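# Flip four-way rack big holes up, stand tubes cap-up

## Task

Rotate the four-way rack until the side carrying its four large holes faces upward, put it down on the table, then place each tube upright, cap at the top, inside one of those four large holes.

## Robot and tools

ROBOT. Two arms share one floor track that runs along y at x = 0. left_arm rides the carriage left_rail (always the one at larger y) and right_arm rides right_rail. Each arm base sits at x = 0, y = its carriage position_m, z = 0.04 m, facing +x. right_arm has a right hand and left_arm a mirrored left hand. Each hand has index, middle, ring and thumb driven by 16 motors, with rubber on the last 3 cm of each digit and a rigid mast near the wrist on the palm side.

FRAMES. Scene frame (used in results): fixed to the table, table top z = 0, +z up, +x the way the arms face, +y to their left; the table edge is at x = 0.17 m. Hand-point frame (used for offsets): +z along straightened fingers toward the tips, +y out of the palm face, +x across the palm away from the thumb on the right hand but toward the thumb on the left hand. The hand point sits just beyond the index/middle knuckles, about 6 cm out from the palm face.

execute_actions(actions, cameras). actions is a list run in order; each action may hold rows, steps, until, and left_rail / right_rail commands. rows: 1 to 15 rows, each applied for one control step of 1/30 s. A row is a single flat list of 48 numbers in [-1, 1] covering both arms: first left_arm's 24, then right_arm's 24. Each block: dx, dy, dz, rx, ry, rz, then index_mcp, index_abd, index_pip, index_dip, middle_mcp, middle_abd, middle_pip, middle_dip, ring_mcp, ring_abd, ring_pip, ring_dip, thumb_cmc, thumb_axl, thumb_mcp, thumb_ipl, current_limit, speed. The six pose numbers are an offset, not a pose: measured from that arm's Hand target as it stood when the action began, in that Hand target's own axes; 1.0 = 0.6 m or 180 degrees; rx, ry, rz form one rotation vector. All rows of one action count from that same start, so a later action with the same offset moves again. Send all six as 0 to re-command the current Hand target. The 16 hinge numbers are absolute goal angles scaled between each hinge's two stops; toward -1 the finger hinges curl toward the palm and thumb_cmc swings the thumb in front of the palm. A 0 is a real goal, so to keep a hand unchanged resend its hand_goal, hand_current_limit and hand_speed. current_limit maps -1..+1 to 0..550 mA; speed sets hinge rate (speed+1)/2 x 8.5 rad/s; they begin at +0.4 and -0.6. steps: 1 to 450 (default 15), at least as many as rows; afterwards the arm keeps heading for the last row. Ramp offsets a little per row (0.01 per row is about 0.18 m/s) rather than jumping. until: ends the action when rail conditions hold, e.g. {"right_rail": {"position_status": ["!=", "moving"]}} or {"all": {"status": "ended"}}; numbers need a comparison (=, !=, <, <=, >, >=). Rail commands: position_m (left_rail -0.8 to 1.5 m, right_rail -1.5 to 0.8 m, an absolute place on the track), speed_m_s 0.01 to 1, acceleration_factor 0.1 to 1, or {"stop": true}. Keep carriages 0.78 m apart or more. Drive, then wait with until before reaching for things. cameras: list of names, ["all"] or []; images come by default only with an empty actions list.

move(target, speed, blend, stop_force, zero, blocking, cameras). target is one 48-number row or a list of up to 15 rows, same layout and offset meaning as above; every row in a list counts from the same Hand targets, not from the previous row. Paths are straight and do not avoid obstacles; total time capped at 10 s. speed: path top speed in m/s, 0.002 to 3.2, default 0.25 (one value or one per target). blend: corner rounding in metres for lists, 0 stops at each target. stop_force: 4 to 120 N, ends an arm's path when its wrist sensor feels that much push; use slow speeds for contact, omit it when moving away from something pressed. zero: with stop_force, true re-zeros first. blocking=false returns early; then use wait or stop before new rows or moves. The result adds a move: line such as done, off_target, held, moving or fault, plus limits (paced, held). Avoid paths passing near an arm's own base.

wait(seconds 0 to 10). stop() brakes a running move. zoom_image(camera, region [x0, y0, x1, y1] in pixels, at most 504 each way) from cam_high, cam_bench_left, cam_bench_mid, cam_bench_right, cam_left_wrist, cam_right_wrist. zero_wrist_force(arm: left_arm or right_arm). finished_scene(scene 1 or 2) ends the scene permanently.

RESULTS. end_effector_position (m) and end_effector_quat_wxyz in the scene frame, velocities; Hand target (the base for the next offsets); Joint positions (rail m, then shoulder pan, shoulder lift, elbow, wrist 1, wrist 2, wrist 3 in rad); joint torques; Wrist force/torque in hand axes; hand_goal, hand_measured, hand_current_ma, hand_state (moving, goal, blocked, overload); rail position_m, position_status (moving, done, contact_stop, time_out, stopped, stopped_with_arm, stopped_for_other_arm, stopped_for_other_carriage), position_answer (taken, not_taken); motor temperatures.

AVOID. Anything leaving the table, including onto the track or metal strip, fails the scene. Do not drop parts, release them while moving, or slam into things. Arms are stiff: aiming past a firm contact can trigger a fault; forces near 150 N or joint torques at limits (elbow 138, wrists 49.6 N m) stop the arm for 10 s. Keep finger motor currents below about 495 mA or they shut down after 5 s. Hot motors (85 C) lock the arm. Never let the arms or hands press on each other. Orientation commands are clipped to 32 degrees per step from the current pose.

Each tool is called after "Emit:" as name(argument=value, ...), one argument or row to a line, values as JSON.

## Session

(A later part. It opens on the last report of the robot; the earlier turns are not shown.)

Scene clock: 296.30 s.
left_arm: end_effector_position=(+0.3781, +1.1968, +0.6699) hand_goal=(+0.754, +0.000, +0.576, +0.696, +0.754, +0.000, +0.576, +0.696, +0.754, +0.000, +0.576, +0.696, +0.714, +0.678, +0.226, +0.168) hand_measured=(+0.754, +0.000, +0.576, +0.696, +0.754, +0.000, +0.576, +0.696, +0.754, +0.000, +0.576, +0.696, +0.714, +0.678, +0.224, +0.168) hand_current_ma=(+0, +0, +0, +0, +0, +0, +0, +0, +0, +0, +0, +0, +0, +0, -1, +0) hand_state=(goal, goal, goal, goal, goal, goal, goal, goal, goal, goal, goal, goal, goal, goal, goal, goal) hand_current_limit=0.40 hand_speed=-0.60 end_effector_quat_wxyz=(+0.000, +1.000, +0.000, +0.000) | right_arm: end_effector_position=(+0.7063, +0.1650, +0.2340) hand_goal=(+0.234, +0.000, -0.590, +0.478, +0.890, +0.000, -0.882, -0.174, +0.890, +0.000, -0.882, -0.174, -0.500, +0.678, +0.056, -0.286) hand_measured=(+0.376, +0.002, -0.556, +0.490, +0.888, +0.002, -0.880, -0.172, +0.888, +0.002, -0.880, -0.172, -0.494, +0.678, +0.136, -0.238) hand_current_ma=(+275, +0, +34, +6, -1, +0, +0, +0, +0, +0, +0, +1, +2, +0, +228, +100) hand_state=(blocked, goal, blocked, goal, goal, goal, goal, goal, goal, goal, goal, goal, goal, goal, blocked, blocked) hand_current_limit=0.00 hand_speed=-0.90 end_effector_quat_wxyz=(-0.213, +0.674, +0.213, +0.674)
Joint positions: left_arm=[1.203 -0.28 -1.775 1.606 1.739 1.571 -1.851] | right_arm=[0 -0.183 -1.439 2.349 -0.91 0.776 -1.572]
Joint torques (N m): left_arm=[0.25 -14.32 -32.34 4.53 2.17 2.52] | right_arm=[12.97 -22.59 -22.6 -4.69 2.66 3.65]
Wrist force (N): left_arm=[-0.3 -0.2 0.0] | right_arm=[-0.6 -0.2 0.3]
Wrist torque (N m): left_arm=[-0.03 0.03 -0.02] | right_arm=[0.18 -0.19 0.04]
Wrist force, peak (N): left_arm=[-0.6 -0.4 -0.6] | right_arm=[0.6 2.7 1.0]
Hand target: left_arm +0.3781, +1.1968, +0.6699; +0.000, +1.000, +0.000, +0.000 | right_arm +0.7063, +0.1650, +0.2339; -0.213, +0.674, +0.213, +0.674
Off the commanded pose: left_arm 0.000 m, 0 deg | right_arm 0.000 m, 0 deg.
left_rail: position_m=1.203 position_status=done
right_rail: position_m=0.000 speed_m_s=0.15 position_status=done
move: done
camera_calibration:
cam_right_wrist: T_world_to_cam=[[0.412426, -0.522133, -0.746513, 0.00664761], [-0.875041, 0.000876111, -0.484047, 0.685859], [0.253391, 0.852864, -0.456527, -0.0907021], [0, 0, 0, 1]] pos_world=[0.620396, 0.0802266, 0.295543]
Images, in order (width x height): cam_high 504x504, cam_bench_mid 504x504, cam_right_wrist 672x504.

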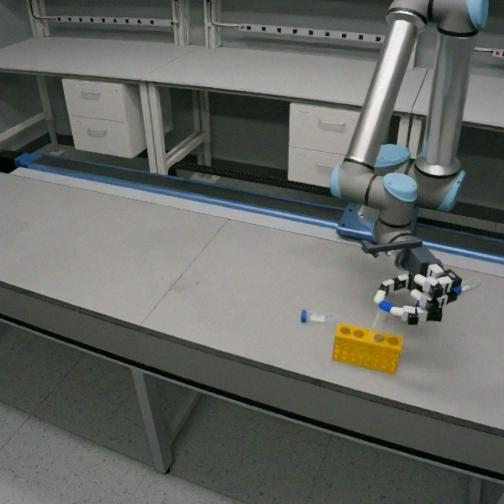

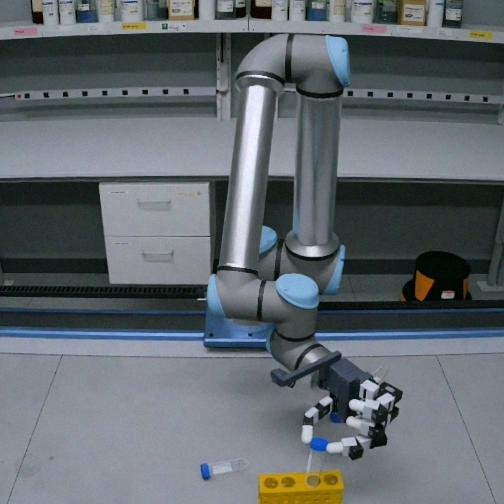

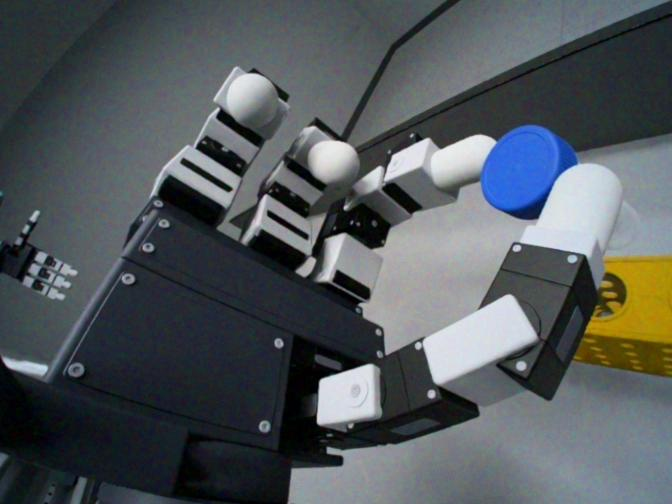

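Emit:
move(
  target=[0,0,0,0,0,0,0.754,0,0.576,0.696,0.754,0,0.576,0.696,0.754,0,0.576,0.696,0.714,0.678,0.226,0.168,0.4,-0.6,0.01,0.0098,0.009,0,-0.0739,0.0815,0.233,0,-0.591,0.478,0.89,0,-0.883,-0.174,0.89,0,-0.883,-0.174,-0.5,0.677,0.056,-0.286,0.0,-0.9],
  speed=0.15,
  cameras=["cam_high","cam_bench_mid","cam_right_wrist"],
)

Emit:
zoom_image(
  camera="cam_bench_mid",
  region=[290, 430, 350, 500],
)

Emit:
zoom_image(
  camera="cam_high",
  region=[350, 290, 420, 360],
)

Emit:
zoom_image(
  camera="cam_right_wrist",
  region=[470, 110, 672, 312],
)

Scene clock: 344.17 s.
left_arm: end_effector_position=(+0.3781, +1.1968, +0.6699) hand_goal=(+0.754, +0.000, +0.576, +0.696, +0.754, +0.000, +0.576, +0.696, +0.754, +0.000, +0.576, +0.696, +0.714, +0.678, +0.226, +0.168) hand_measured=(+0.754, +0.000, +0.576, +0.696, +0.754, +0.000, +0.576, +0.696, +0.754, +0.000, +0.576, +0.696, +0.714, +0.678, +0.224, +0.168) hand_current_ma=(+0, +0, +0, +0, +0, +0, +0, +0, +0, +0, +0, +0, +0, +0, -1, +0) hand_state=(goal, goal, goal, goal, goal, goal, goal, goal, goal, goal, goal, goal, goal, goal, goal, goal) hand_current_limit=0.40 hand_speed=-0.60 end_effector_quat_wxyz=(+0.000, +1.000, +0.000, +0.000) | right_arm: end_effector_position=(+0.7141, +0.1633, +0.2399) hand_goal=(+0.234, +0.000, -0.590, +0.478, +0.890, +0.000, -0.882, -0.174, +0.890, +0.000, -0.882, -0.174, -0.500, +0.678, +0.056, -0.286) hand_measured=(+0.376, +0.002, -0.556, +0.490, +0.888, +0.002, -0.880, -0.172, +0.888, +0.002, -0.880, -0.172, -0.494, +0.678, +0.136, -0.238) hand_current_ma=(+275, +0, +34, +6, -1, +0, +0, +0, +0, +0, +0, +1, +2, +0, +228, +100) hand_state=(blocked, goal, blocked, goal, goal, goal, goal, goal, goal, goal, goal, goal, goal, goal, blocked, blocked) hand_current_limit=0.00 hand_speed=-0.90 end_effector_quat_wxyz=(-0.271, +0.769, +0.149, +0.559)
Joint positions: left_arm=[1.203 -0.28 -1.775 1.606 1.739 1.571 -1.851] | right_arm=[0 -0.185 -1.456 2.178 -0.389 0.772 -1.553]
Joint torques (N m): left_arm=[-0.52 -13.53 -32.63 4.29 2.25 1.99] | right_arm=[-10.71 -26.95 -42.05 2.96 -2.97 -3.31]
Wrist force (N): left_arm=[-0.2 -0.4 0.0] | right_arm=[-0.4 -0.3 0.3]
Wrist torque (N m): left_arm=[-0.05 0.02 -0.01] | right_arm=[0.04 -0.18 0.03]
Wrist force, peak (N): left_arm=[-0.2 -0.7 0.1] | right_arm=[-1.2 -0.2 -0.3]
Hand target: left_arm +0.3781, +1.1968, +0.6699; +0.000, +1.000, +0.000, +0.000 | right_arm +0.7141, +0.1633, +0.2399; -0.271, +0.769, +0.149, +0.559
Off the commanded pose: left_arm 0.000 m, 0 deg | right_arm 0.000 m, 0 deg.
left_rail: position_m=1.203 position_status=done
right_rail: position_m=0.000 speed_m_s=0.15 position_status=done
move: done
camera_calibration:
cam_right_wrist: T_world_to_cam=[[0.135931, -0.459563, -0.877681, 0.225557], [-0.985707, 0.0262605, -0.166412, 0.694168], [0.0995251, 0.887757, -0.449425, 0.0138947], [0, 0, 0, 1]] pos_world=[0.652203, 0.0730935, 0.31973]
Images, in order (width x height): cam_high 504x504, cam_bench_mid 504x504, cam_right_wrist 672x504.

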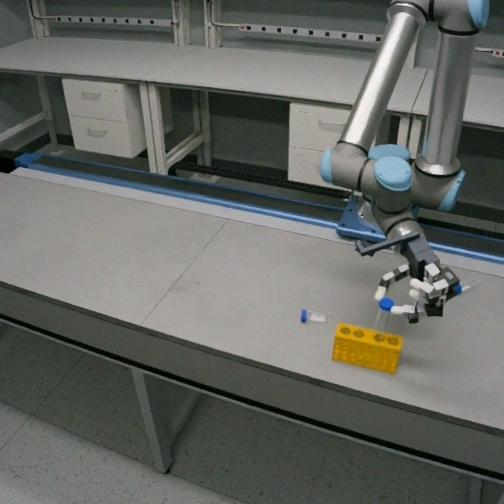

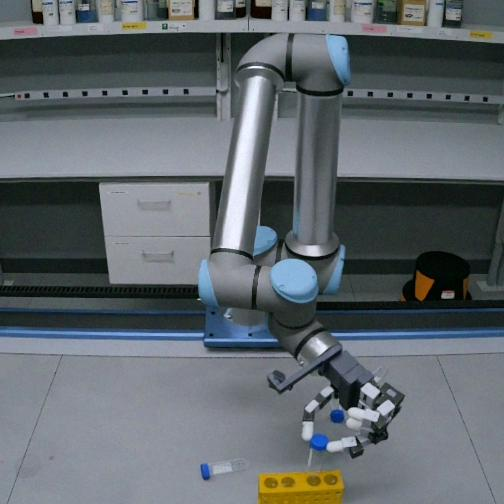

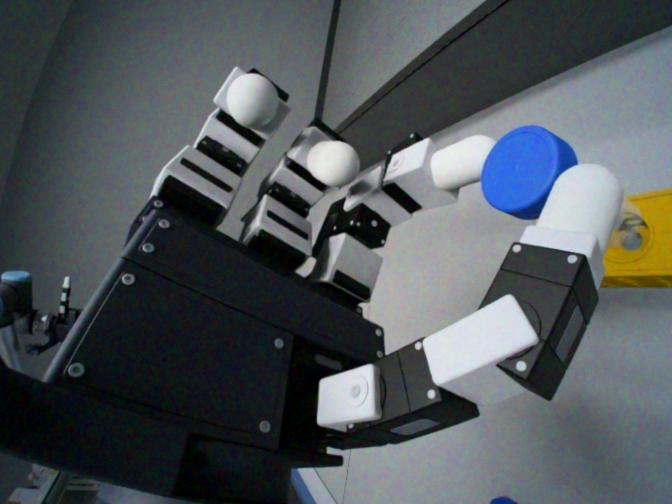

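Scaled by 7.200 from the camera's 504x504 image, which has a finer 720x720 frame.

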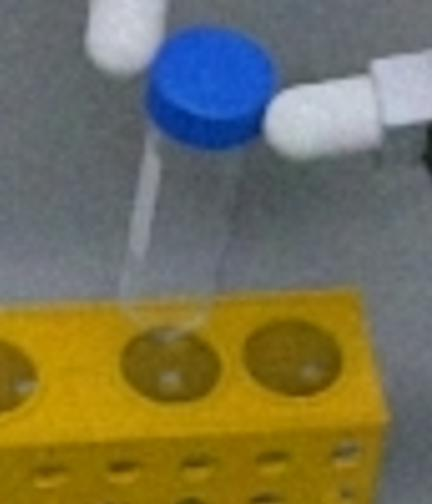

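Scaled by 7.200 from the camera's 504x504 image, which has a finer 720x720 frame.

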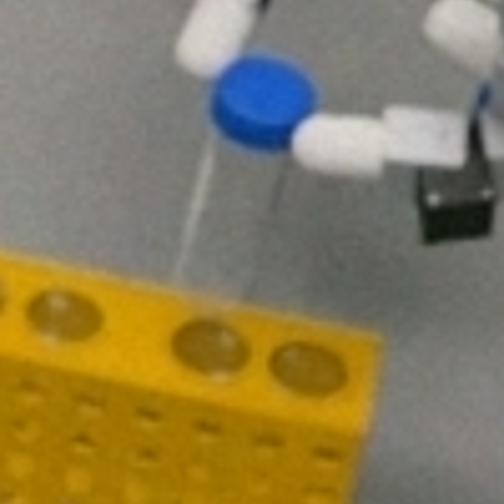

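Scaled by 2.495 from the camera's 672x504 image, which has a finer 960x720 frame.

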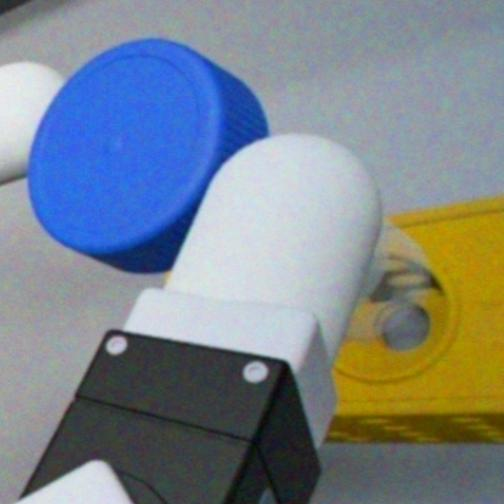

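Emit:
zoom_image(
  camera="cam_right_wrist",
  region=[592, 180, 672, 280],
)

Scaled by 5.040 from the camera's 672x504 image, which has a finer 960x720 frame.

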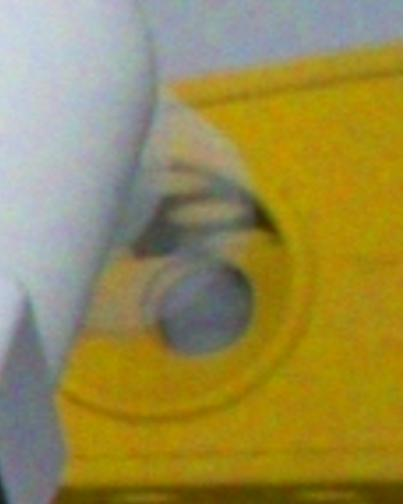

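Emit:
move(
  target=[0,0,0,0,0,0,0.754,0,0.576,0.696,0.754,0,0.576,0.696,0.754,0,0.576,0.696,0.714,0.678,0.226,0.168,0.4,-0.6,-0.0376,0.0101,0.0069,0.0037,0.0059,0.0087,0.233,0,-0.591,0.478,0.89,0,-0.883,-0.174,0.89,0,-0.883,-0.174,-0.5,0.677,0.056,-0.286,0.0,-0.9],
  speed=0.04,
  stop_force=4,
  cameras=["cam_high","cam_bench_mid","cam_right_wrist"],
)

Emit:
zoom_image(
  camera="cam_bench_mid",
  region=[290, 430, 350, 500],
)

Emit:
zoom_image(
  camera="cam_high",
  region=[350, 290, 420, 360],
)

Emit:
zoom_image(
  camera="cam_right_wrist",
  region=[592, 180, 672, 280],
)

Scene clock: 370.90 s.
left_arm: end_effector_position=(+0.3781, +1.1968, +0.6699) hand_goal=(+0.754, +0.000, +0.576, +0.696, +0.754, +0.000, +0.576, +0.696, +0.754, +0.000, +0.576, +0.696, +0.714, +0.678, +0.226, +0.168) hand_measured=(+0.754, +0.000, +0.576, +0.696, +0.754, +0.000, +0.576, +0.696, +0.754, +0.000, +0.576, +0.696, +0.714, +0.678, +0.224, +0.168) hand_current_ma=(+0, +0, +0, +0, +0, +0, +0, +0, +0, +0, +0, +0, +0, +0, -1, +0) hand_state=(goal, goal, goal, goal, goal, goal, goal, goal, goal, goal, goal, goal, goal, goal, goal, goal) hand_current_limit=0.40 hand_speed=-0.60 end_effector_quat_wxyz=(+0.000, +1.000, +0.000, +0.000) | right_arm: end_effector_position=(+0.7131, +0.1625, +0.2162) hand_goal=(+0.234, +0.000, -0.590, +0.478, +0.890, +0.000, -0.882, -0.174, +0.890, +0.000, -0.882, -0.174, -0.500, +0.678, +0.056, -0.286) hand_measured=(+0.376, +0.002, -0.556, +0.490, +0.888, +0.002, -0.880, -0.172, +0.888, +0.002, -0.880, -0.172, -0.494, +0.678, +0.136, -0.238) hand_current_ma=(+275, +0, +34, +6, -1, +0, +0, +0, +0, +0, +0, +1, +2, +0, +228, +100) hand_state=(blocked, goal, blocked, goal, goal, goal, goal, goal, goal, goal, goal, goal, goal, goal, blocked, blocked) hand_current_limit=0.00 hand_speed=-0.90 end_effector_quat_wxyz=(-0.284, +0.764, +0.139, +0.562)
Joint positions: left_arm=[1.203 -0.28 -1.775 1.606 1.739 1.571 -1.851] | right_arm=[0 -0.194 -1.428 2.205 -0.468 0.752 -1.511]
Joint torques (N m): left_arm=[0.54 -13.49 -31.73 4.41 2.21 2.03] | right_arm=[-11.38 -27.42 -25.77 -3.55 -3.16 4.11]
Wrist force (N): left_arm=[-0.3 0.0 -0.2] | right_arm=[-0.4 0.0 -0.2]
Wrist torque (N m): left_arm=[0.02 0.02 -0.02] | right_arm=[0.06 -0.22 -0.22]
Wrist force, peak (N): left_arm=[-0.8 -0.2 -0.6] | right_arm=[-0.4 -0.5 0.5]
Hand target: left_arm +0.3781, +1.1968, +0.6699; +0.000, +1.000, +0.000, +0.000 | right_arm +0.7131, +0.1625, +0.2162; -0.284, +0.764, +0.139, +0.562
Off the commanded pose: left_arm 0.000 m, 0 deg | right_arm 0.000 m, 0 deg.
left_rail: position_m=1.203 position_status=done
right_rail: position_m=0.000 speed_m_s=0.15 position_status=done
move: done
camera_calibration:
cam_right_wrist: T_world_to_cam=[[0.135689, -0.428591, -0.893252, 0.203021], [-0.985771, 0.0318893, -0.165044, 0.688154], [0.0992213, 0.902936, -0.418165, -0.00492037], [0, 0, 0, 1]] pos_world=[0.651303, 0.0695109, 0.292867]
Images, in order (width x height): cam_high 504x504, cam_bench_mid 504x504, cam_right_wrist 672x504.

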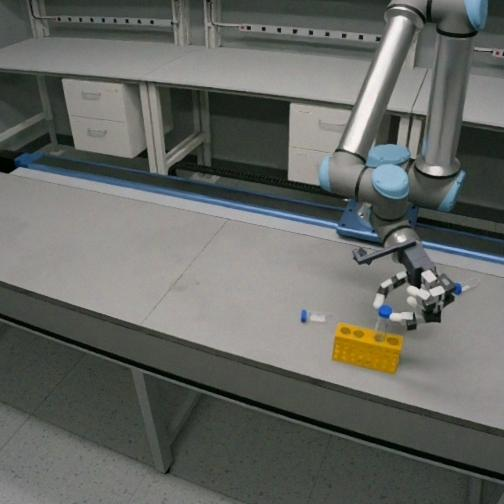

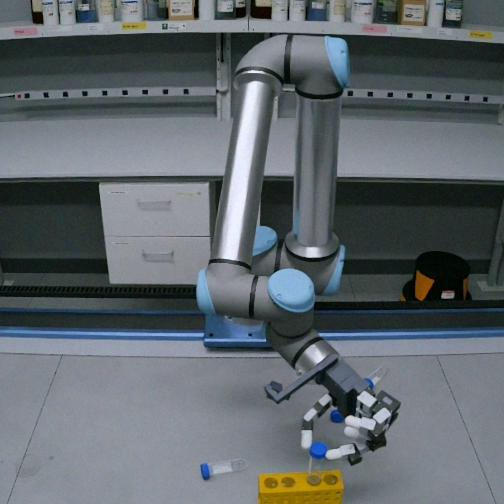

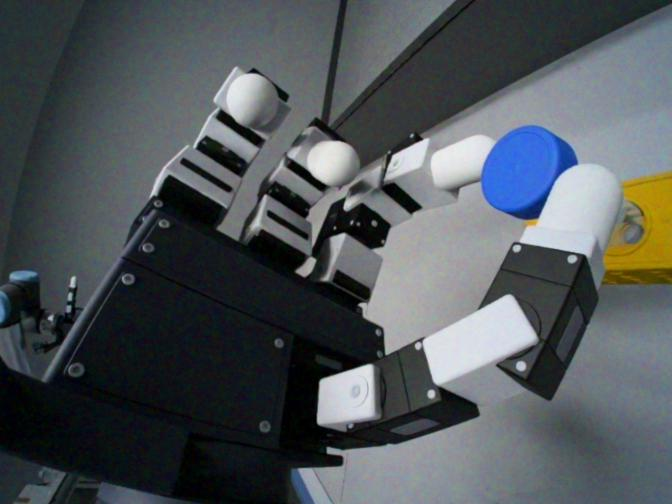

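Scaled by 7.200 from the camera's 504x504 image, which has a finer 720x720 frame.

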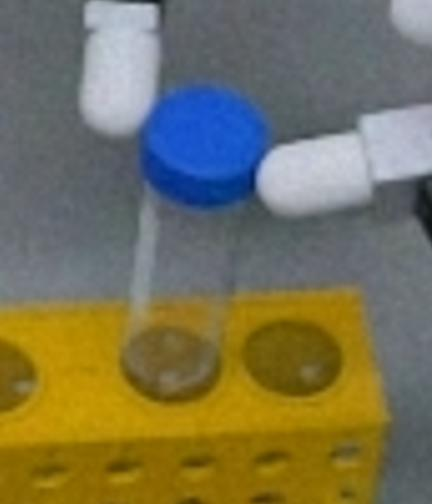

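Scaled by 7.200 from the camera's 504x504 image, which has a finer 720x720 frame.

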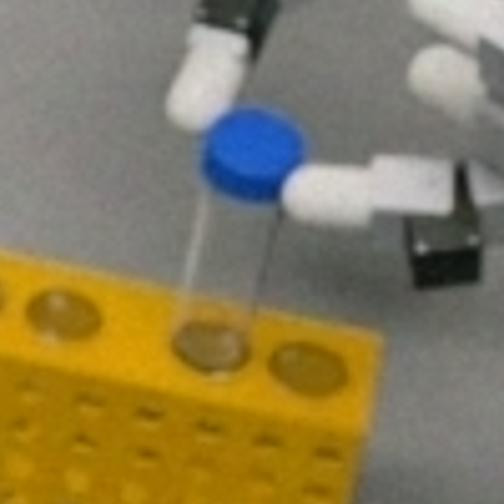

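Scaled by 5.040 from the camera's 672x504 image, which has a finer 960x720 frame.

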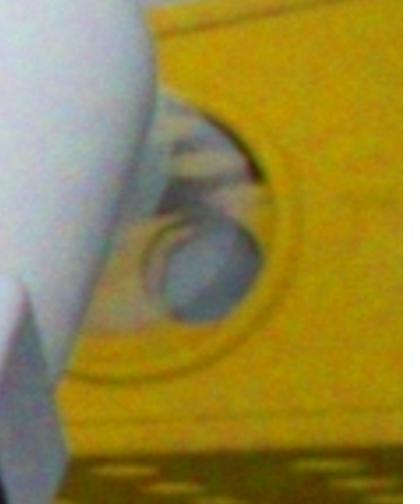

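Emit:
move(
  target=[0,0,0,0,0,0,0.754,0,0.576,0.696,0.754,0,0.576,0.696,0.754,0,0.576,0.696,0.714,0.678,0.226,0.168,0.4,-0.6,-0.0389,0.013,0.0076,0,0,0,0.233,0,-0.591,0.478,0.89,0,-0.883,-0.174,0.89,0,-0.883,-0.174,-0.5,0.677,0.056,-0.286,0.0,-0.9],
  speed=0.025,
  stop_force=4,
  cameras=["cam_high","cam_bench_mid","cam_right_wrist"],
)

Emit:
zoom_image(
  camera="cam_bench_mid",
  region=[250, 430, 350, 504],
)

Emit:
zoom_image(
  camera="cam_right_wrist",
  region=[592, 180, 672, 280],
)

Scene clock: 378.53 s.
left_arm: end_effector_position=(+0.3781, +1.1968, +0.6699) hand_goal=(+0.754, +0.000, +0.576, +0.696, +0.754, +0.000, +0.576, +0.696, +0.754, +0.000, +0.576, +0.696, +0.714, +0.678, +0.226, +0.168) hand_measured=(+0.754, +0.000, +0.576, +0.696, +0.754, +0.000, +0.576, +0.696, +0.754, +0.000, +0.576, +0.696, +0.714, +0.678, +0.224, +0.168) hand_current_ma=(+0, +0, +0, +0, +0, +0, +0, +0, +0, +0, +0, +0, +0, +0, -1, +0) hand_state=(goal, goal, goal, goal, goal, goal, goal, goal, goal, goal, goal, goal, goal, goal, goal, goal) hand_current_limit=0.40 hand_speed=-0.60 end_effector_quat_wxyz=(+0.000, +1.000, +0.000, +0.000) | right_arm: end_effector_position=(+0.7131, +0.1615, +0.1912) hand_goal=(+0.234, +0.000, -0.590, +0.478, +0.890, +0.000, -0.882, -0.174, +0.890, +0.000, -0.882, -0.174, -0.500, +0.678, +0.056, -0.286) hand_measured=(+0.376, +0.002, -0.556, +0.490, +0.888, +0.002, -0.880, -0.172, +0.888, +0.002, -0.880, -0.172, -0.494, +0.678, +0.136, -0.238) hand_current_ma=(+275, +0, +34, +6, -1, +0, +0, +0, +0, +0, +0, +1, +2, +0, +228, +100) hand_state=(blocked, goal, blocked, goal, goal, goal, goal, goal, goal, goal, goal, goal, goal, goal, blocked, blocked) hand_current_limit=0.00 hand_speed=-0.90 end_effector_quat_wxyz=(-0.284, +0.764, +0.139, +0.562)
Joint positions: left_arm=[1.203 -0.28 -1.775 1.606 1.739 1.571 -1.851] | right_arm=[0 -0.197 -1.392 2.223 -0.522 0.75 -1.512]
Joint torques (N m): left_arm=[0.16 -14.51 -32.12 4.1 2.29 2.11] | right_arm=[-11.88 -28.71 -24.15 -3.35 -2.46 -0.07]
Wrist force (N): left_arm=[-0.2 -0.4 -0.1] | right_arm=[-0.3 0.2 0.0]
Wrist torque (N m): left_arm=[-0.04 0.01 0.00] | right_arm=[0.04 -0.24 0.06]
Wrist force, peak (N): left_arm=[-0.6 -0.5 -0.3] | right_arm=[-0.6 0.4 0.9]
Hand target: left_arm +0.3781, +1.1968, +0.6699; +0.000, +1.000, +0.000, +0.000 | right_arm +0.7131, +0.1615, +0.1912; -0.284, +0.764, +0.139, +0.562
Off the commanded pose: left_arm 0.000 m, 0 deg | right_arm 0.000 m, 0 deg.
left_rail: position_m=1.203 position_status=done
right_rail: position_m=0.000 speed_m_s=0.15 position_status=done
move: done
camera_calibration:
cam_right_wrist: T_world_to_cam=[[0.135689, -0.428591, -0.893252, 0.180261], [-0.985771, 0.0318893, -0.165044, 0.68406], [0.0992213, 0.902936, -0.418165, -0.0144716], [0, 0, 0, 1]] pos_world=[0.651303, 0.0685109, 0.267867]
Images, in order (width x height): cam_high 504x504, cam_bench_mid 504x504, cam_right_wrist 672x504.

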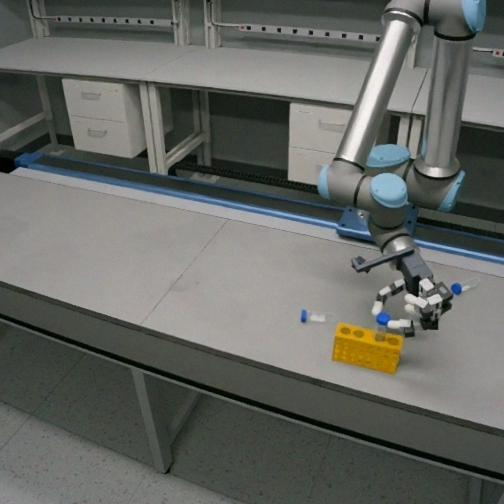

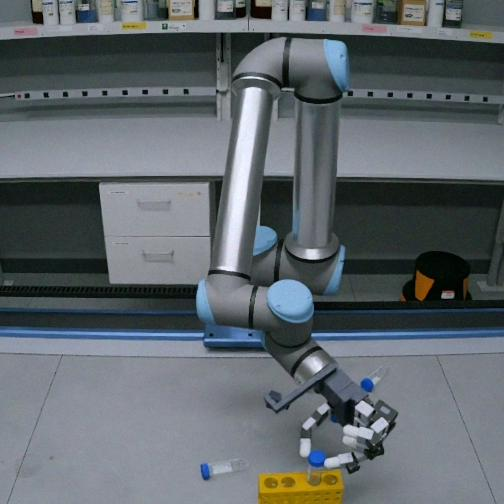

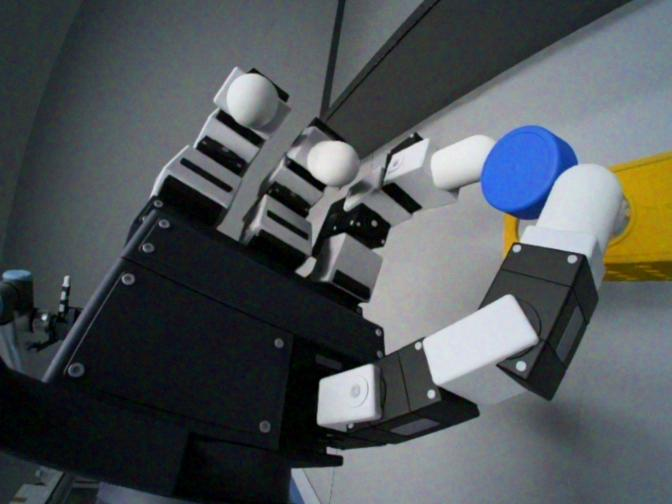

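Scaled by 5.040 from the camera's 504x504 image, which has a finer 720x720 frame.

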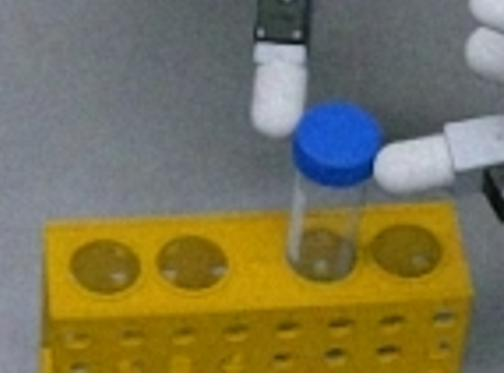

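Scaled by 5.040 from the camera's 672x504 image, which has a finer 960x720 frame.

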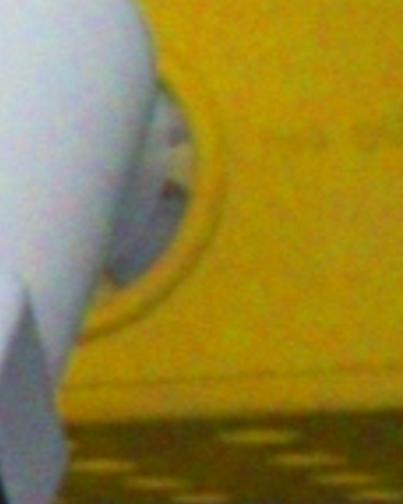

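Emit:
move(
  target=[0,0,0,0,0,0,0.754,0,0.576,0.696,0.754,0,0.576,0.696,0.754,0,0.576,0.696,0.714,0.678,0.226,0.168,0.4,-0.6,-0.0422,0.0126,0.0093,0,0,0,0.233,0,-0.591,0.478,0.89,0,-0.883,-0.174,0.89,0,-0.883,-0.174,-0.5,0.677,0.056,-0.286,0.0,-0.9],
  speed=0.03,
  stop_force=4,
  cameras=["cam_high","cam_bench_mid"],
)

Emit:
zoom_image(
  camera="cam_bench_mid",
  region=[250, 430, 350, 504],
)

Scene clock: 387.23 s.
left_arm: end_effector_position=(+0.3781, +1.1968, +0.6699) hand_goal=(+0.754, +0.000, +0.576, +0.696, +0.754, +0.000, +0.576, +0.696, +0.754, +0.000, +0.576, +0.696, +0.714, +0.678, +0.226, +0.168) hand_measured=(+0.754, +0.000, +0.576, +0.696, +0.754, +0.000, +0.576, +0.696, +0.754, +0.000, +0.576, +0.696, +0.714, +0.678, +0.224, +0.168) hand_current_ma=(+0, +0, +0, +0, +0, +0, +0, +0, +0, +0, +0, +0, +0, +0, -1, +0) hand_state=(goal, goal, goal, goal, goal, goal, goal, goal, goal, goal, goal, goal, goal, goal, goal, goal) hand_current_limit=0.40 hand_speed=-0.60 end_effector_quat_wxyz=(+0.000, +1.000, +0.000, +0.000) | right_arm: end_effector_position=(+0.7131, +0.1614, +0.1642) hand_goal=(+0.234, +0.000, -0.590, +0.478, +0.890, +0.000, -0.882, -0.174, +0.890, +0.000, -0.882, -0.174, -0.500, +0.678, +0.056, -0.286) hand_measured=(+0.376, +0.002, -0.556, +0.490, +0.888, +0.002, -0.880, -0.172, +0.888, +0.002, -0.880, -0.172, -0.494, +0.678, +0.136, -0.238) hand_current_ma=(+275, +0, +34, +6, -1, +0, +0, +0, +0, +0, +0, +1, +2, +0, +228, +100) hand_state=(blocked, goal, blocked, goal, goal, goal, goal, goal, goal, goal, goal, goal, goal, goal, blocked, blocked) hand_current_limit=0.00 hand_speed=-0.90 end_effector_quat_wxyz=(-0.284, +0.764, +0.139, +0.562)
Joint positions: left_arm=[1.203 -0.28 -1.775 1.606 1.739 1.571 -1.851] | right_arm=[0 -0.197 -1.349 2.239 -0.58 0.75 -1.512]
Joint torques (N m): left_arm=[-0.26 -13.01 -31.74 4.35 2.1 2.24] | right_arm=[0.24 -29.85 -22.23 -3.61 -0.52 3.11]
Wrist force (N): left_arm=[-0.4 -0.2 -0.1] | right_arm=[-0.2 0.7 0.6]
Wrist torque (N m): left_arm=[-0.02 0.04 -0.02] | right_arm=[0.04 -0.26 0.07]
Wrist force, peak (N): left_arm=[-0.4 -0.7 -0.1] | right_arm=[-0.8 0.7 0.7]
Hand target: left_arm +0.3781, +1.1968, +0.6699; +0.000, +1.000, +0.000, +0.000 | right_arm +0.7131, +0.1614, +0.1642; -0.284, +0.764, +0.139, +0.562
Off the commanded pose: left_arm 0.000 m, 0 deg | right_arm 0.000 m, 0 deg.
left_rail: position_m=1.203 position_status=done
right_rail: position_m=0.000 speed_m_s=0.15 position_status=done
move: done
Images, in order (width x height): cam_high 504x504, cam_bench_mid 504x504.

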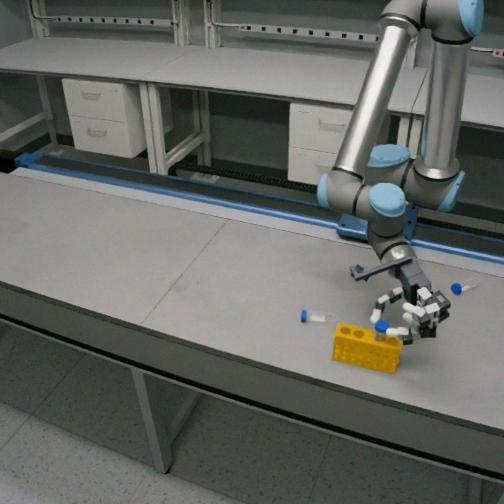

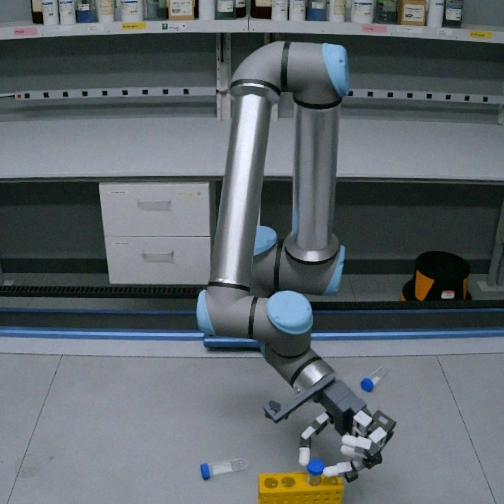

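Scaled by 5.040 from the camera's 504x504 image, which has a finer 720x720 frame.

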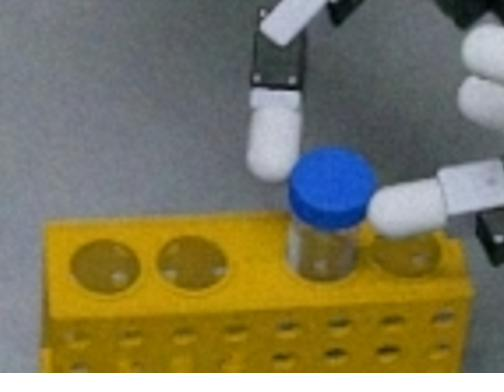

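Emit:
move(
  target=[0,0,0,0,0,0,0.754,0,0.576,0.696,0.754,0,0.576,0.696,0.754,0,0.576,0.696,0.714,0.678,0.226,0.168,0.4,-0.6,-0.0047,-0.0044,-0.0016,-0.0036,0.0214,-0.0451,0.233,0,-0.591,0.478,0.89,0,-0.883,-0.174,0.89,0,-0.883,-0.174,-0.5,0.677,0.056,-0.286,0.0,-0.9],
  speed=0.05,
  stop_force=8,
  cameras=["cam_high","cam_bench_mid"],
)

Emit:
zoom_image(
  camera="cam_bench_mid",
  region=[250, 430, 350, 504],
)

Scene clock: 393.80 s.
left_arm: end_effector_position=(+0.3781, +1.1968, +0.6699) hand_goal=(+0.754, +0.000, +0.576, +0.696, +0.754, +0.000, +0.576, +0.696, +0.754, +0.000, +0.576, +0.696, +0.714, +0.678, +0.226, +0.168) hand_measured=(+0.754, +0.000, +0.576, +0.696, +0.754, +0.000, +0.576, +0.696, +0.754, +0.000, +0.576, +0.696, +0.714, +0.678, +0.224, +0.168) hand_current_ma=(+0, +0, +0, +0, +0, +0, +0, +0, +0, +0, +0, +0, +0, +0, -1, +0) hand_state=(goal, goal, goal, goal, goal, goal, goal, goal, goal, goal, goal, goal, goal, goal, goal, goal) hand_current_limit=0.40 hand_speed=-0.60 end_effector_quat_wxyz=(+0.000, +1.000, +0.000, +0.000) | right_arm: end_effector_position=(+0.7100, +0.1633, +0.1625) hand_goal=(+0.234, +0.000, -0.590, +0.478, +0.890, +0.000, -0.882, -0.174, +0.890, +0.000, -0.882, -0.174, -0.500, +0.678, +0.056, -0.286) hand_measured=(+0.376, +0.002, -0.556, +0.490, +0.888, +0.002, -0.880, -0.172, +0.888, +0.002, -0.880, -0.172, -0.494, +0.678, +0.136, -0.238) hand_current_ma=(+275, +0, +34, +6, -1, +0, +0, +0, +0, +0, +0, +1, +2, +0, +228, +100) hand_state=(blocked, goal, blocked, goal, goal, goal, goal, goal, goal, goal, goal, goal, goal, goal, blocked, blocked) hand_current_limit=0.00 hand_speed=-0.90 end_effector_quat_wxyz=(-0.244, +0.735, +0.180, +0.606)
Joint positions: left_arm=[1.203 -0.28 -1.775 1.606 1.739 1.571 -1.851] | right_arm=[0 -0.184 -1.34 2.297 -0.748 0.775 -1.579]
Joint torques (N m): left_arm=[-1.66 -13.13 -32.17 4.26 2.39 2.2] | right_arm=[11.46 -25.43 -20.07 -4.24 2.88 -3.52]
Wrist force (N): left_arm=[-0.1 -0.5 -0.1] | right_arm=[-0.4 0.1 0.6]
Wrist torque (N m): left_arm=[-0.05 0.00 0.01] | right_arm=[0.10 -0.20 0.06]
Wrist force, peak (N): left_arm=[-0.1 -1.1 0.3] | right_arm=[-0.8 0.3 1.0]
Hand target: left_arm +0.3781, +1.1968, +0.6699; +0.000, +1.000, +0.000, +0.000 | right_arm +0.7100, +0.1633, +0.1625; -0.244, +0.735, +0.180, +0.606
Off the commanded pose: left_arm 0.000 m, 0 deg | right_arm 0.000 m, 0 deg.
left_rail: position_m=1.203 position_status=done
right_rail: position_m=0.000 speed_m_s=0.15 position_status=done
move: done
Images, in order (width x height): cam_high 504x504, cam_bench_mid 504x504.

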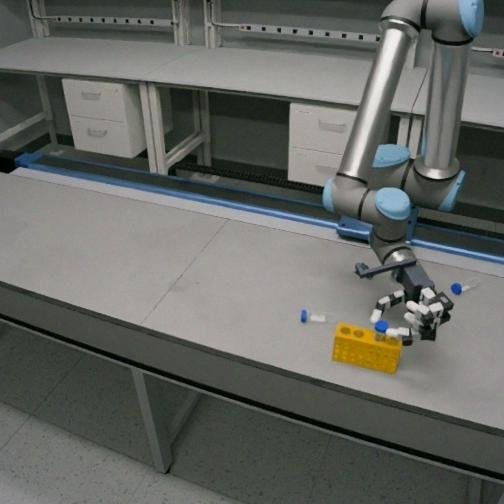

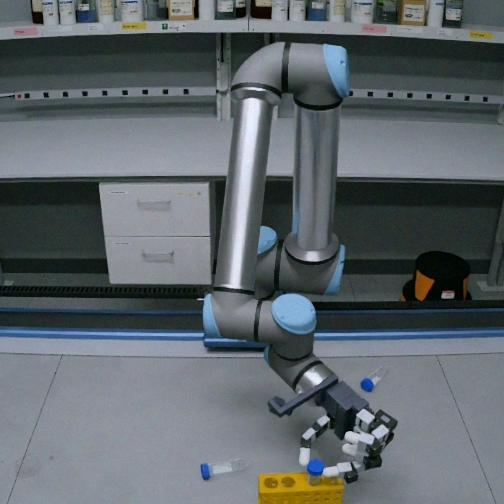

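Scaled by 5.040 from the camera's 504x504 image, which has a finer 720x720 frame.

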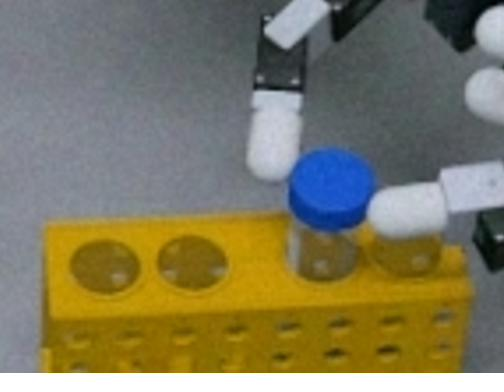

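Emit:
move(
  target=[
    [0,0,0,0,0,0,0.754,0,0.576,0.696,0.754,0,0.576,0.696,0.754,0,0.576,0.696,0.714,0.678,0.226,0.168,0.4,-0.6,-0.0043,-0.0048,-0.0018,-0.0036,0.0214,-0.045,0.233,0,-0.591,0.478,0.89,0,-0.883,-0.174,0.89,0,-0.883,-0.174,-0.5,0.677,0.056,-0.286,0.0,-0.9],
    [0,0,0,0,0,0,0.754,0,0.576,0.696,0.754,0,0.576,0.696,0.754,0,0.576,0.696,0.714,0.678,0.226,0.168,0.4,-0.6,-0.0427,0.0007,0.0039,-0.0036,0.0214,-0.045,0.233,0,-0.591,0.478,0.89,0,-0.883,-0.174,0.89,0,-0.883,-0.174,-0.5,0.677,0.056,-0.286,0.0,-0.9],
  ],
  speed=[0.05,0.02],
  stop_force=5,
  cameras=["cam_high","cam_bench_mid","cam_right_wrist"],
)

Emit:
zoom_image(
  camera="cam_bench_mid",
  region=[250, 430, 350, 504],
)

Scene clock: 404.37 s.
left_arm: end_effector_position=(+0.3781, +1.1968, +0.6699) hand_goal=(+0.754, +0.000, +0.576, +0.696, +0.754, +0.000, +0.576, +0.696, +0.754, +0.000, +0.576, +0.696, +0.714, +0.678, +0.226, +0.168) hand_measured=(+0.754, +0.000, +0.576, +0.696, +0.754, +0.000, +0.576, +0.696, +0.754, +0.000, +0.576, +0.696, +0.714, +0.678, +0.224, +0.168) hand_current_ma=(+0, +0, +0, +0, +0, +0, +0, +0, +0, +0, +0, +0, +0, +0, -1, +0) hand_state=(goal, goal, goal, goal, goal, goal, goal, goal, goal, goal, goal, goal, goal, goal, goal, goal) hand_current_limit=0.40 hand_speed=-0.60 end_effector_quat_wxyz=(+0.000, +1.000, +0.000, +0.000) | right_arm: end_effector_position=(+0.7070, +0.1651, +0.1370) hand_goal=(+0.234, +0.000, -0.590, +0.478, +0.890, +0.000, -0.882, -0.174, +0.890, +0.000, -0.882, -0.174, -0.500, +0.678, +0.056, -0.286) hand_measured=(+0.376, -0.002, -0.556, +0.490, +0.888, +0.002, -0.880, -0.172, +0.888, +0.002, -0.880, -0.172, -0.532, +0.664, +0.136, -0.238) hand_current_ma=(+275, +0, +34, +6, -1, +0, +0, +0, +0, +0, +0, +1, -32, -10, +228, +100) hand_state=(blocked, goal, blocked, goal, goal, goal, goal, goal, goal, goal, goal, goal, blocked, goal, blocked, blocked) hand_current_limit=0.00 hand_speed=-0.90 end_effector_quat_wxyz=(-0.202, +0.701, +0.220, +0.648)
Joint positions: left_arm=[1.203 -0.28 -1.775 1.606 1.739 1.571 -1.851] | right_arm=[0 -0.175 -1.266 2.357 -0.979 0.793 -1.65]
Joint torques (N m): left_arm=[0.41 -12.68 -32 4.28 2.3 2.15] | right_arm=[13.27 -29.5 -13.76 -3.47 2.77 3.05]
Wrist force (N): left_arm=[-0.1 -0.1 -0.2] | right_arm=[3.8 -0.3 -1.5]
Wrist torque (N m): left_arm=[0.00 0.01 -0.01] | right_arm=[0.13 -0.34 -0.02]
Wrist force, peak (N): left_arm=[-0.4 -0.7 -0.1] | right_arm=[4.7 -0.3 -1.8]
Hand target: left_arm +0.3781, +1.1968, +0.6699; +0.000, +1.000, +0.000, +0.000 | right_arm +0.7070, +0.1651, +0.1370; -0.202, +0.701, +0.220, +0.648
Off the commanded pose: left_arm 0.000 m, 0 deg | right_arm 0.000 m, 0 deg.
left_rail: position_m=1.203 position_status=done
right_rail: position_m=0.000 speed_m_s=0.15 position_status=done
move: contact (right_arm)
camera_calibration:
cam_right_wrist: T_world_to_cam=[[0.360964, -0.558201, -0.747072, -0.0236925], [-0.904625, -0.0149108, -0.425948, 0.655059], [0.226625, 0.829572, -0.510345, -0.105034], [0, 0, 0, 1]] pos_world=[0.624938, 0.0836752, 0.207718]
Images, in order (width x height): cam_high 504x504, cam_bench_mid 504x504, cam_right_wrist 672x504.

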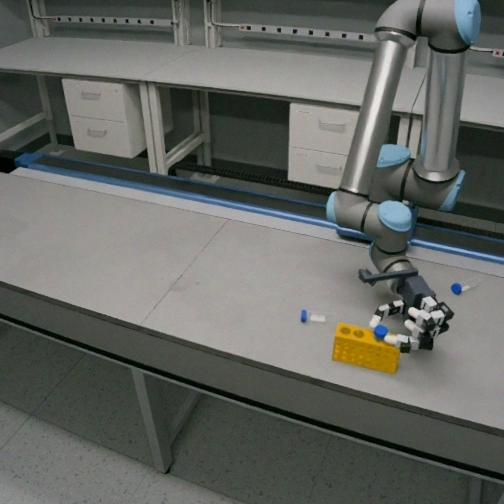

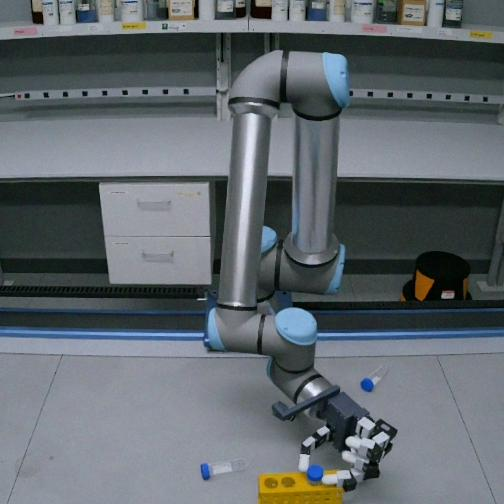

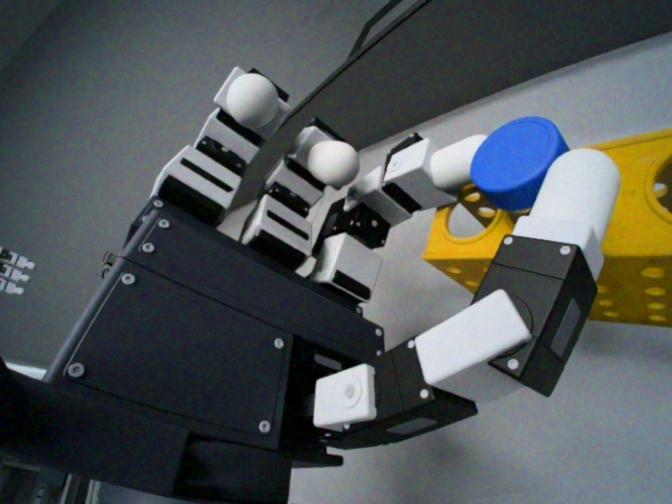

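Scaled by 5.040 from the camera's 504x504 image, which has a finer 720x720 frame.

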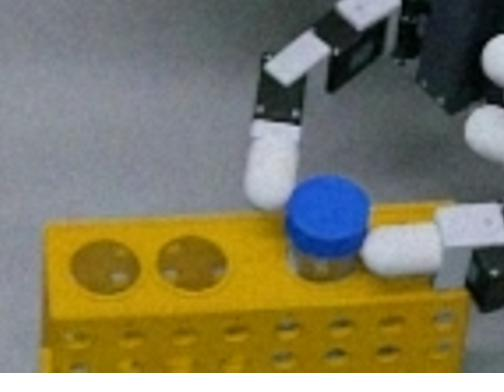

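Emit:
execute_actions(
  actions=[
    {"rows":[[0,0,0,0,0,0,0.754,0,0.576,0.696,0.754,0,0.576,0.696,0.754,0,0.576,0.696,0.714,0.678,0.226,0.168,0.4,-0.6,0.0012,0,0,0,0,0,0.233,0,-0.591,0.478,0.89,0,-0.883,-0.174,0.89,0,-0.883,-0.174,-0.5,0.677,0.056,-0.286,0.0,-0.9],[0,0,0,0,0,0,0.754,0,0.576,0.696,0.754,0,0.576,0.696,0.754,0,0.576,0.696,0.714,0.678,0.226,0.168,0.4,-0.6,0.0025,0,0,0,0,0,0.233,0,-0.591,0.478,0.89,0,-0.883,-0.174,0.89,0,-0.883,-0.174,-0.5,0.677,0.056,-0.286,0.0,-0.9]],"steps":10},
    {"rows":[[0,0,0,0,0,0,0.754,0,0.576,0.696,0.754,0,0.576,0.696,0.754,0,0.576,0.696,0.714,0.678,0.226,0.168,0.4,-0.6,0,0,0,0,0,0,0.37,0,-0.57,0.49,0.89,0,-0.883,-0.174,0.89,0,-0.883,-0.174,-0.5,0.677,0.14,-0.23,0.0,-0.95]],"steps":30},
    {"rows":[[0,0,0,0,0,0,0.754,0,0.576,0.696,0.754,0,0.576,0.696,0.754,0,0.576,0.696,0.714,0.678,0.226,0.168,0.4,-0.6,0,0,0,0,0,0,0.64,0,-0.591,0.478,0.89,0,-0.883,-0.174,0.89,0,-0.883,-0.174,-0.5,0.677,0.23,-0.1,0.0,-0.93]],"steps":60},
  ],
  cameras=["cam_high","cam_bench_mid","cam_right_wrist"],
)

Emit:
zoom_image(
  camera="cam_bench_mid",
  region=[250, 430, 350, 504],
)

Scene clock: 413.47 s.
left_arm: end_effector_position=(+0.3781, +1.1968, +0.6699) hand_goal=(+0.754, +0.000, +0.576, +0.696, +0.754, +0.000, +0.576, +0.696, +0.754, +0.000, +0.576, +0.696, +0.714, +0.678, +0.226, +0.168) hand_measured=(+0.754, +0.000, +0.576, +0.696, +0.754, +0.000, +0.576, +0.696, +0.754, +0.000, +0.576, +0.696, +0.714, +0.678, +0.224, +0.168) hand_current_ma=(+0, +0, +0, +0, +0, +0, +0, +0, +0, +0, +0, +0, +0, +0, -1, +0) hand_state=(goal, goal, goal, goal, goal, goal, goal, goal, goal, goal, goal, goal, goal, goal, goal, goal) hand_current_limit=0.40 hand_speed=-0.60 end_effector_quat_wxyz=(+0.000, +1.000, +0.000, +0.000) | right_arm: end_effector_position=(+0.7071, +0.1651, +0.1385) hand_goal=(+0.640, +0.000, -0.590, +0.478, +0.890, +0.000, -0.882, -0.174, +0.890, +0.000, -0.882, -0.174, -0.500, +0.678, +0.230, -0.100) hand_measured=(+0.638, +0.002, -0.586, +0.480, +0.888, +0.002, -0.880, -0.172, +0.888, +0.002, -0.880, -0.172, -0.494, +0.676, +0.228, -0.102) hand_current_ma=(-1, +0, +1, +1, -1, +0, +0, +0, +0, +0, +0, +1, +2, +0, -1, -1) hand_state=(goal, goal, goal, goal, goal, goal, goal, goal, goal, goal, goal, goal, goal, goal, goal, goal) hand_current_limit=0.00 hand_speed=-0.93 end_effector_quat_wxyz=(-0.202, +0.701, +0.220, +0.648)
Joint positions: left_arm=[1.203 -0.28 -1.775 1.606 1.739 1.571 -1.851] | right_arm=[0 -0.175 -1.269 2.356 -0.975 0.793 -1.65]
Joint torques (N m): left_arm=[-0.35 -12.16 -31.47 4.44 2.58 2.43] | right_arm=[10.98 -57.4 -30.23 1.85 2.65 3.08]
Wrist force (N): left_arm=[-0.2 -0.4 0.1] | right_arm=[-0.4 -0.3 0.5]
Wrist torque (N m): left_arm=[-0.06 0.02 0.00] | right_arm=[0.12 -0.21 0.06]
Wrist force, peak (N): left_arm=[-0.5 -0.6 0.4] | right_arm=[4.8 -0.6 -1.3]
Hand target: left_arm +0.3781, +1.1968, +0.6699; +0.000, +1.000, +0.000, +0.000 | right_arm +0.7071, +0.1651, +0.1385; -0.202, +0.701, +0.220, +0.648
Off the commanded pose: left_arm 0.000 m, 0 deg | right_arm 0.000 m, 0 deg.
left_rail: position_m=1.203 position_status=done
right_rail: position_m=0.000 speed_m_s=0.15 position_status=done
camera_calibration:
cam_right_wrist: T_world_to_cam=[[0.360955, -0.558231, -0.747054, -0.0225479], [-0.904605, -0.014835, -0.425994, 0.65578], [0.22672, 0.829553, -0.510333, -0.104434], [0, 0, 0, 1]] pos_world=[0.625038, 0.0837752, 0.209218]
Images, in order (width x height): cam_high 504x504, cam_bench_mid 504x504, cam_right_wrist 672x504.

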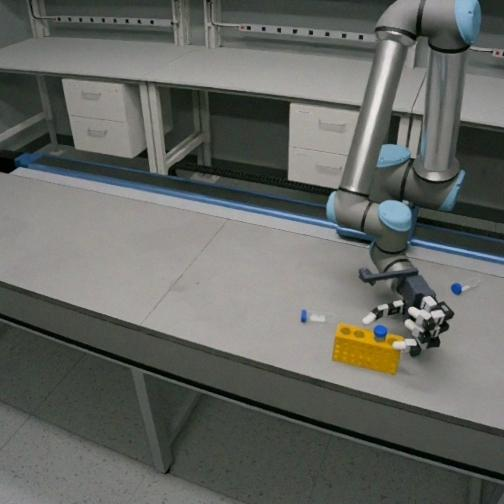

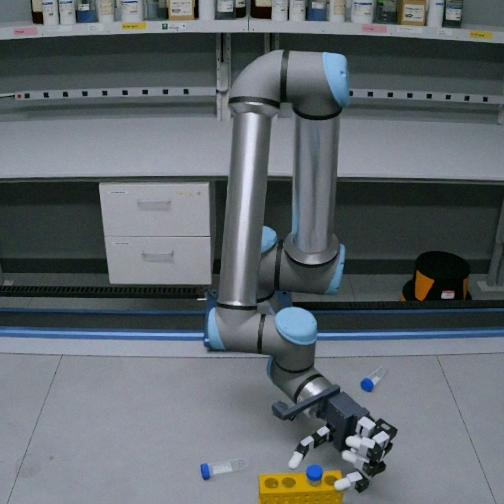

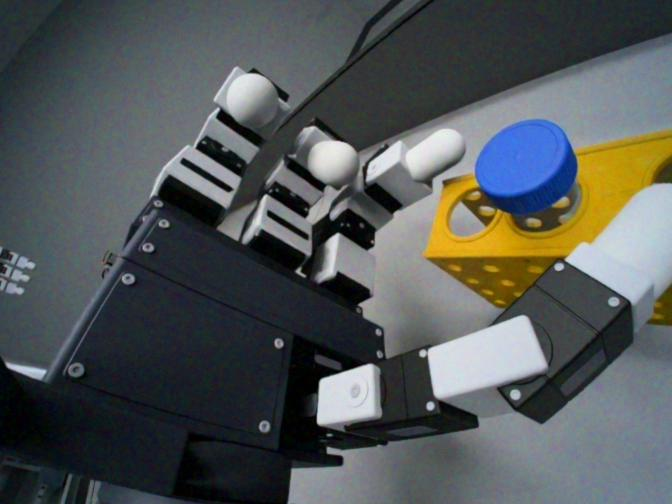

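Scaled by 5.040 from the camera's 504x504 image, which has a finer 720x720 frame.

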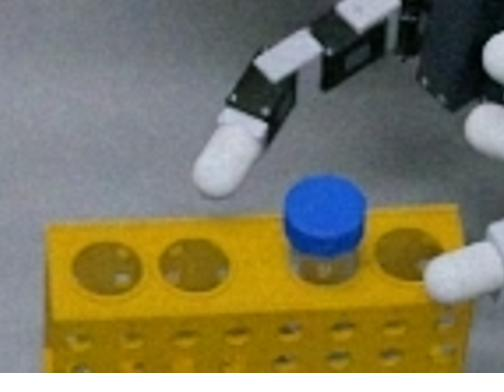

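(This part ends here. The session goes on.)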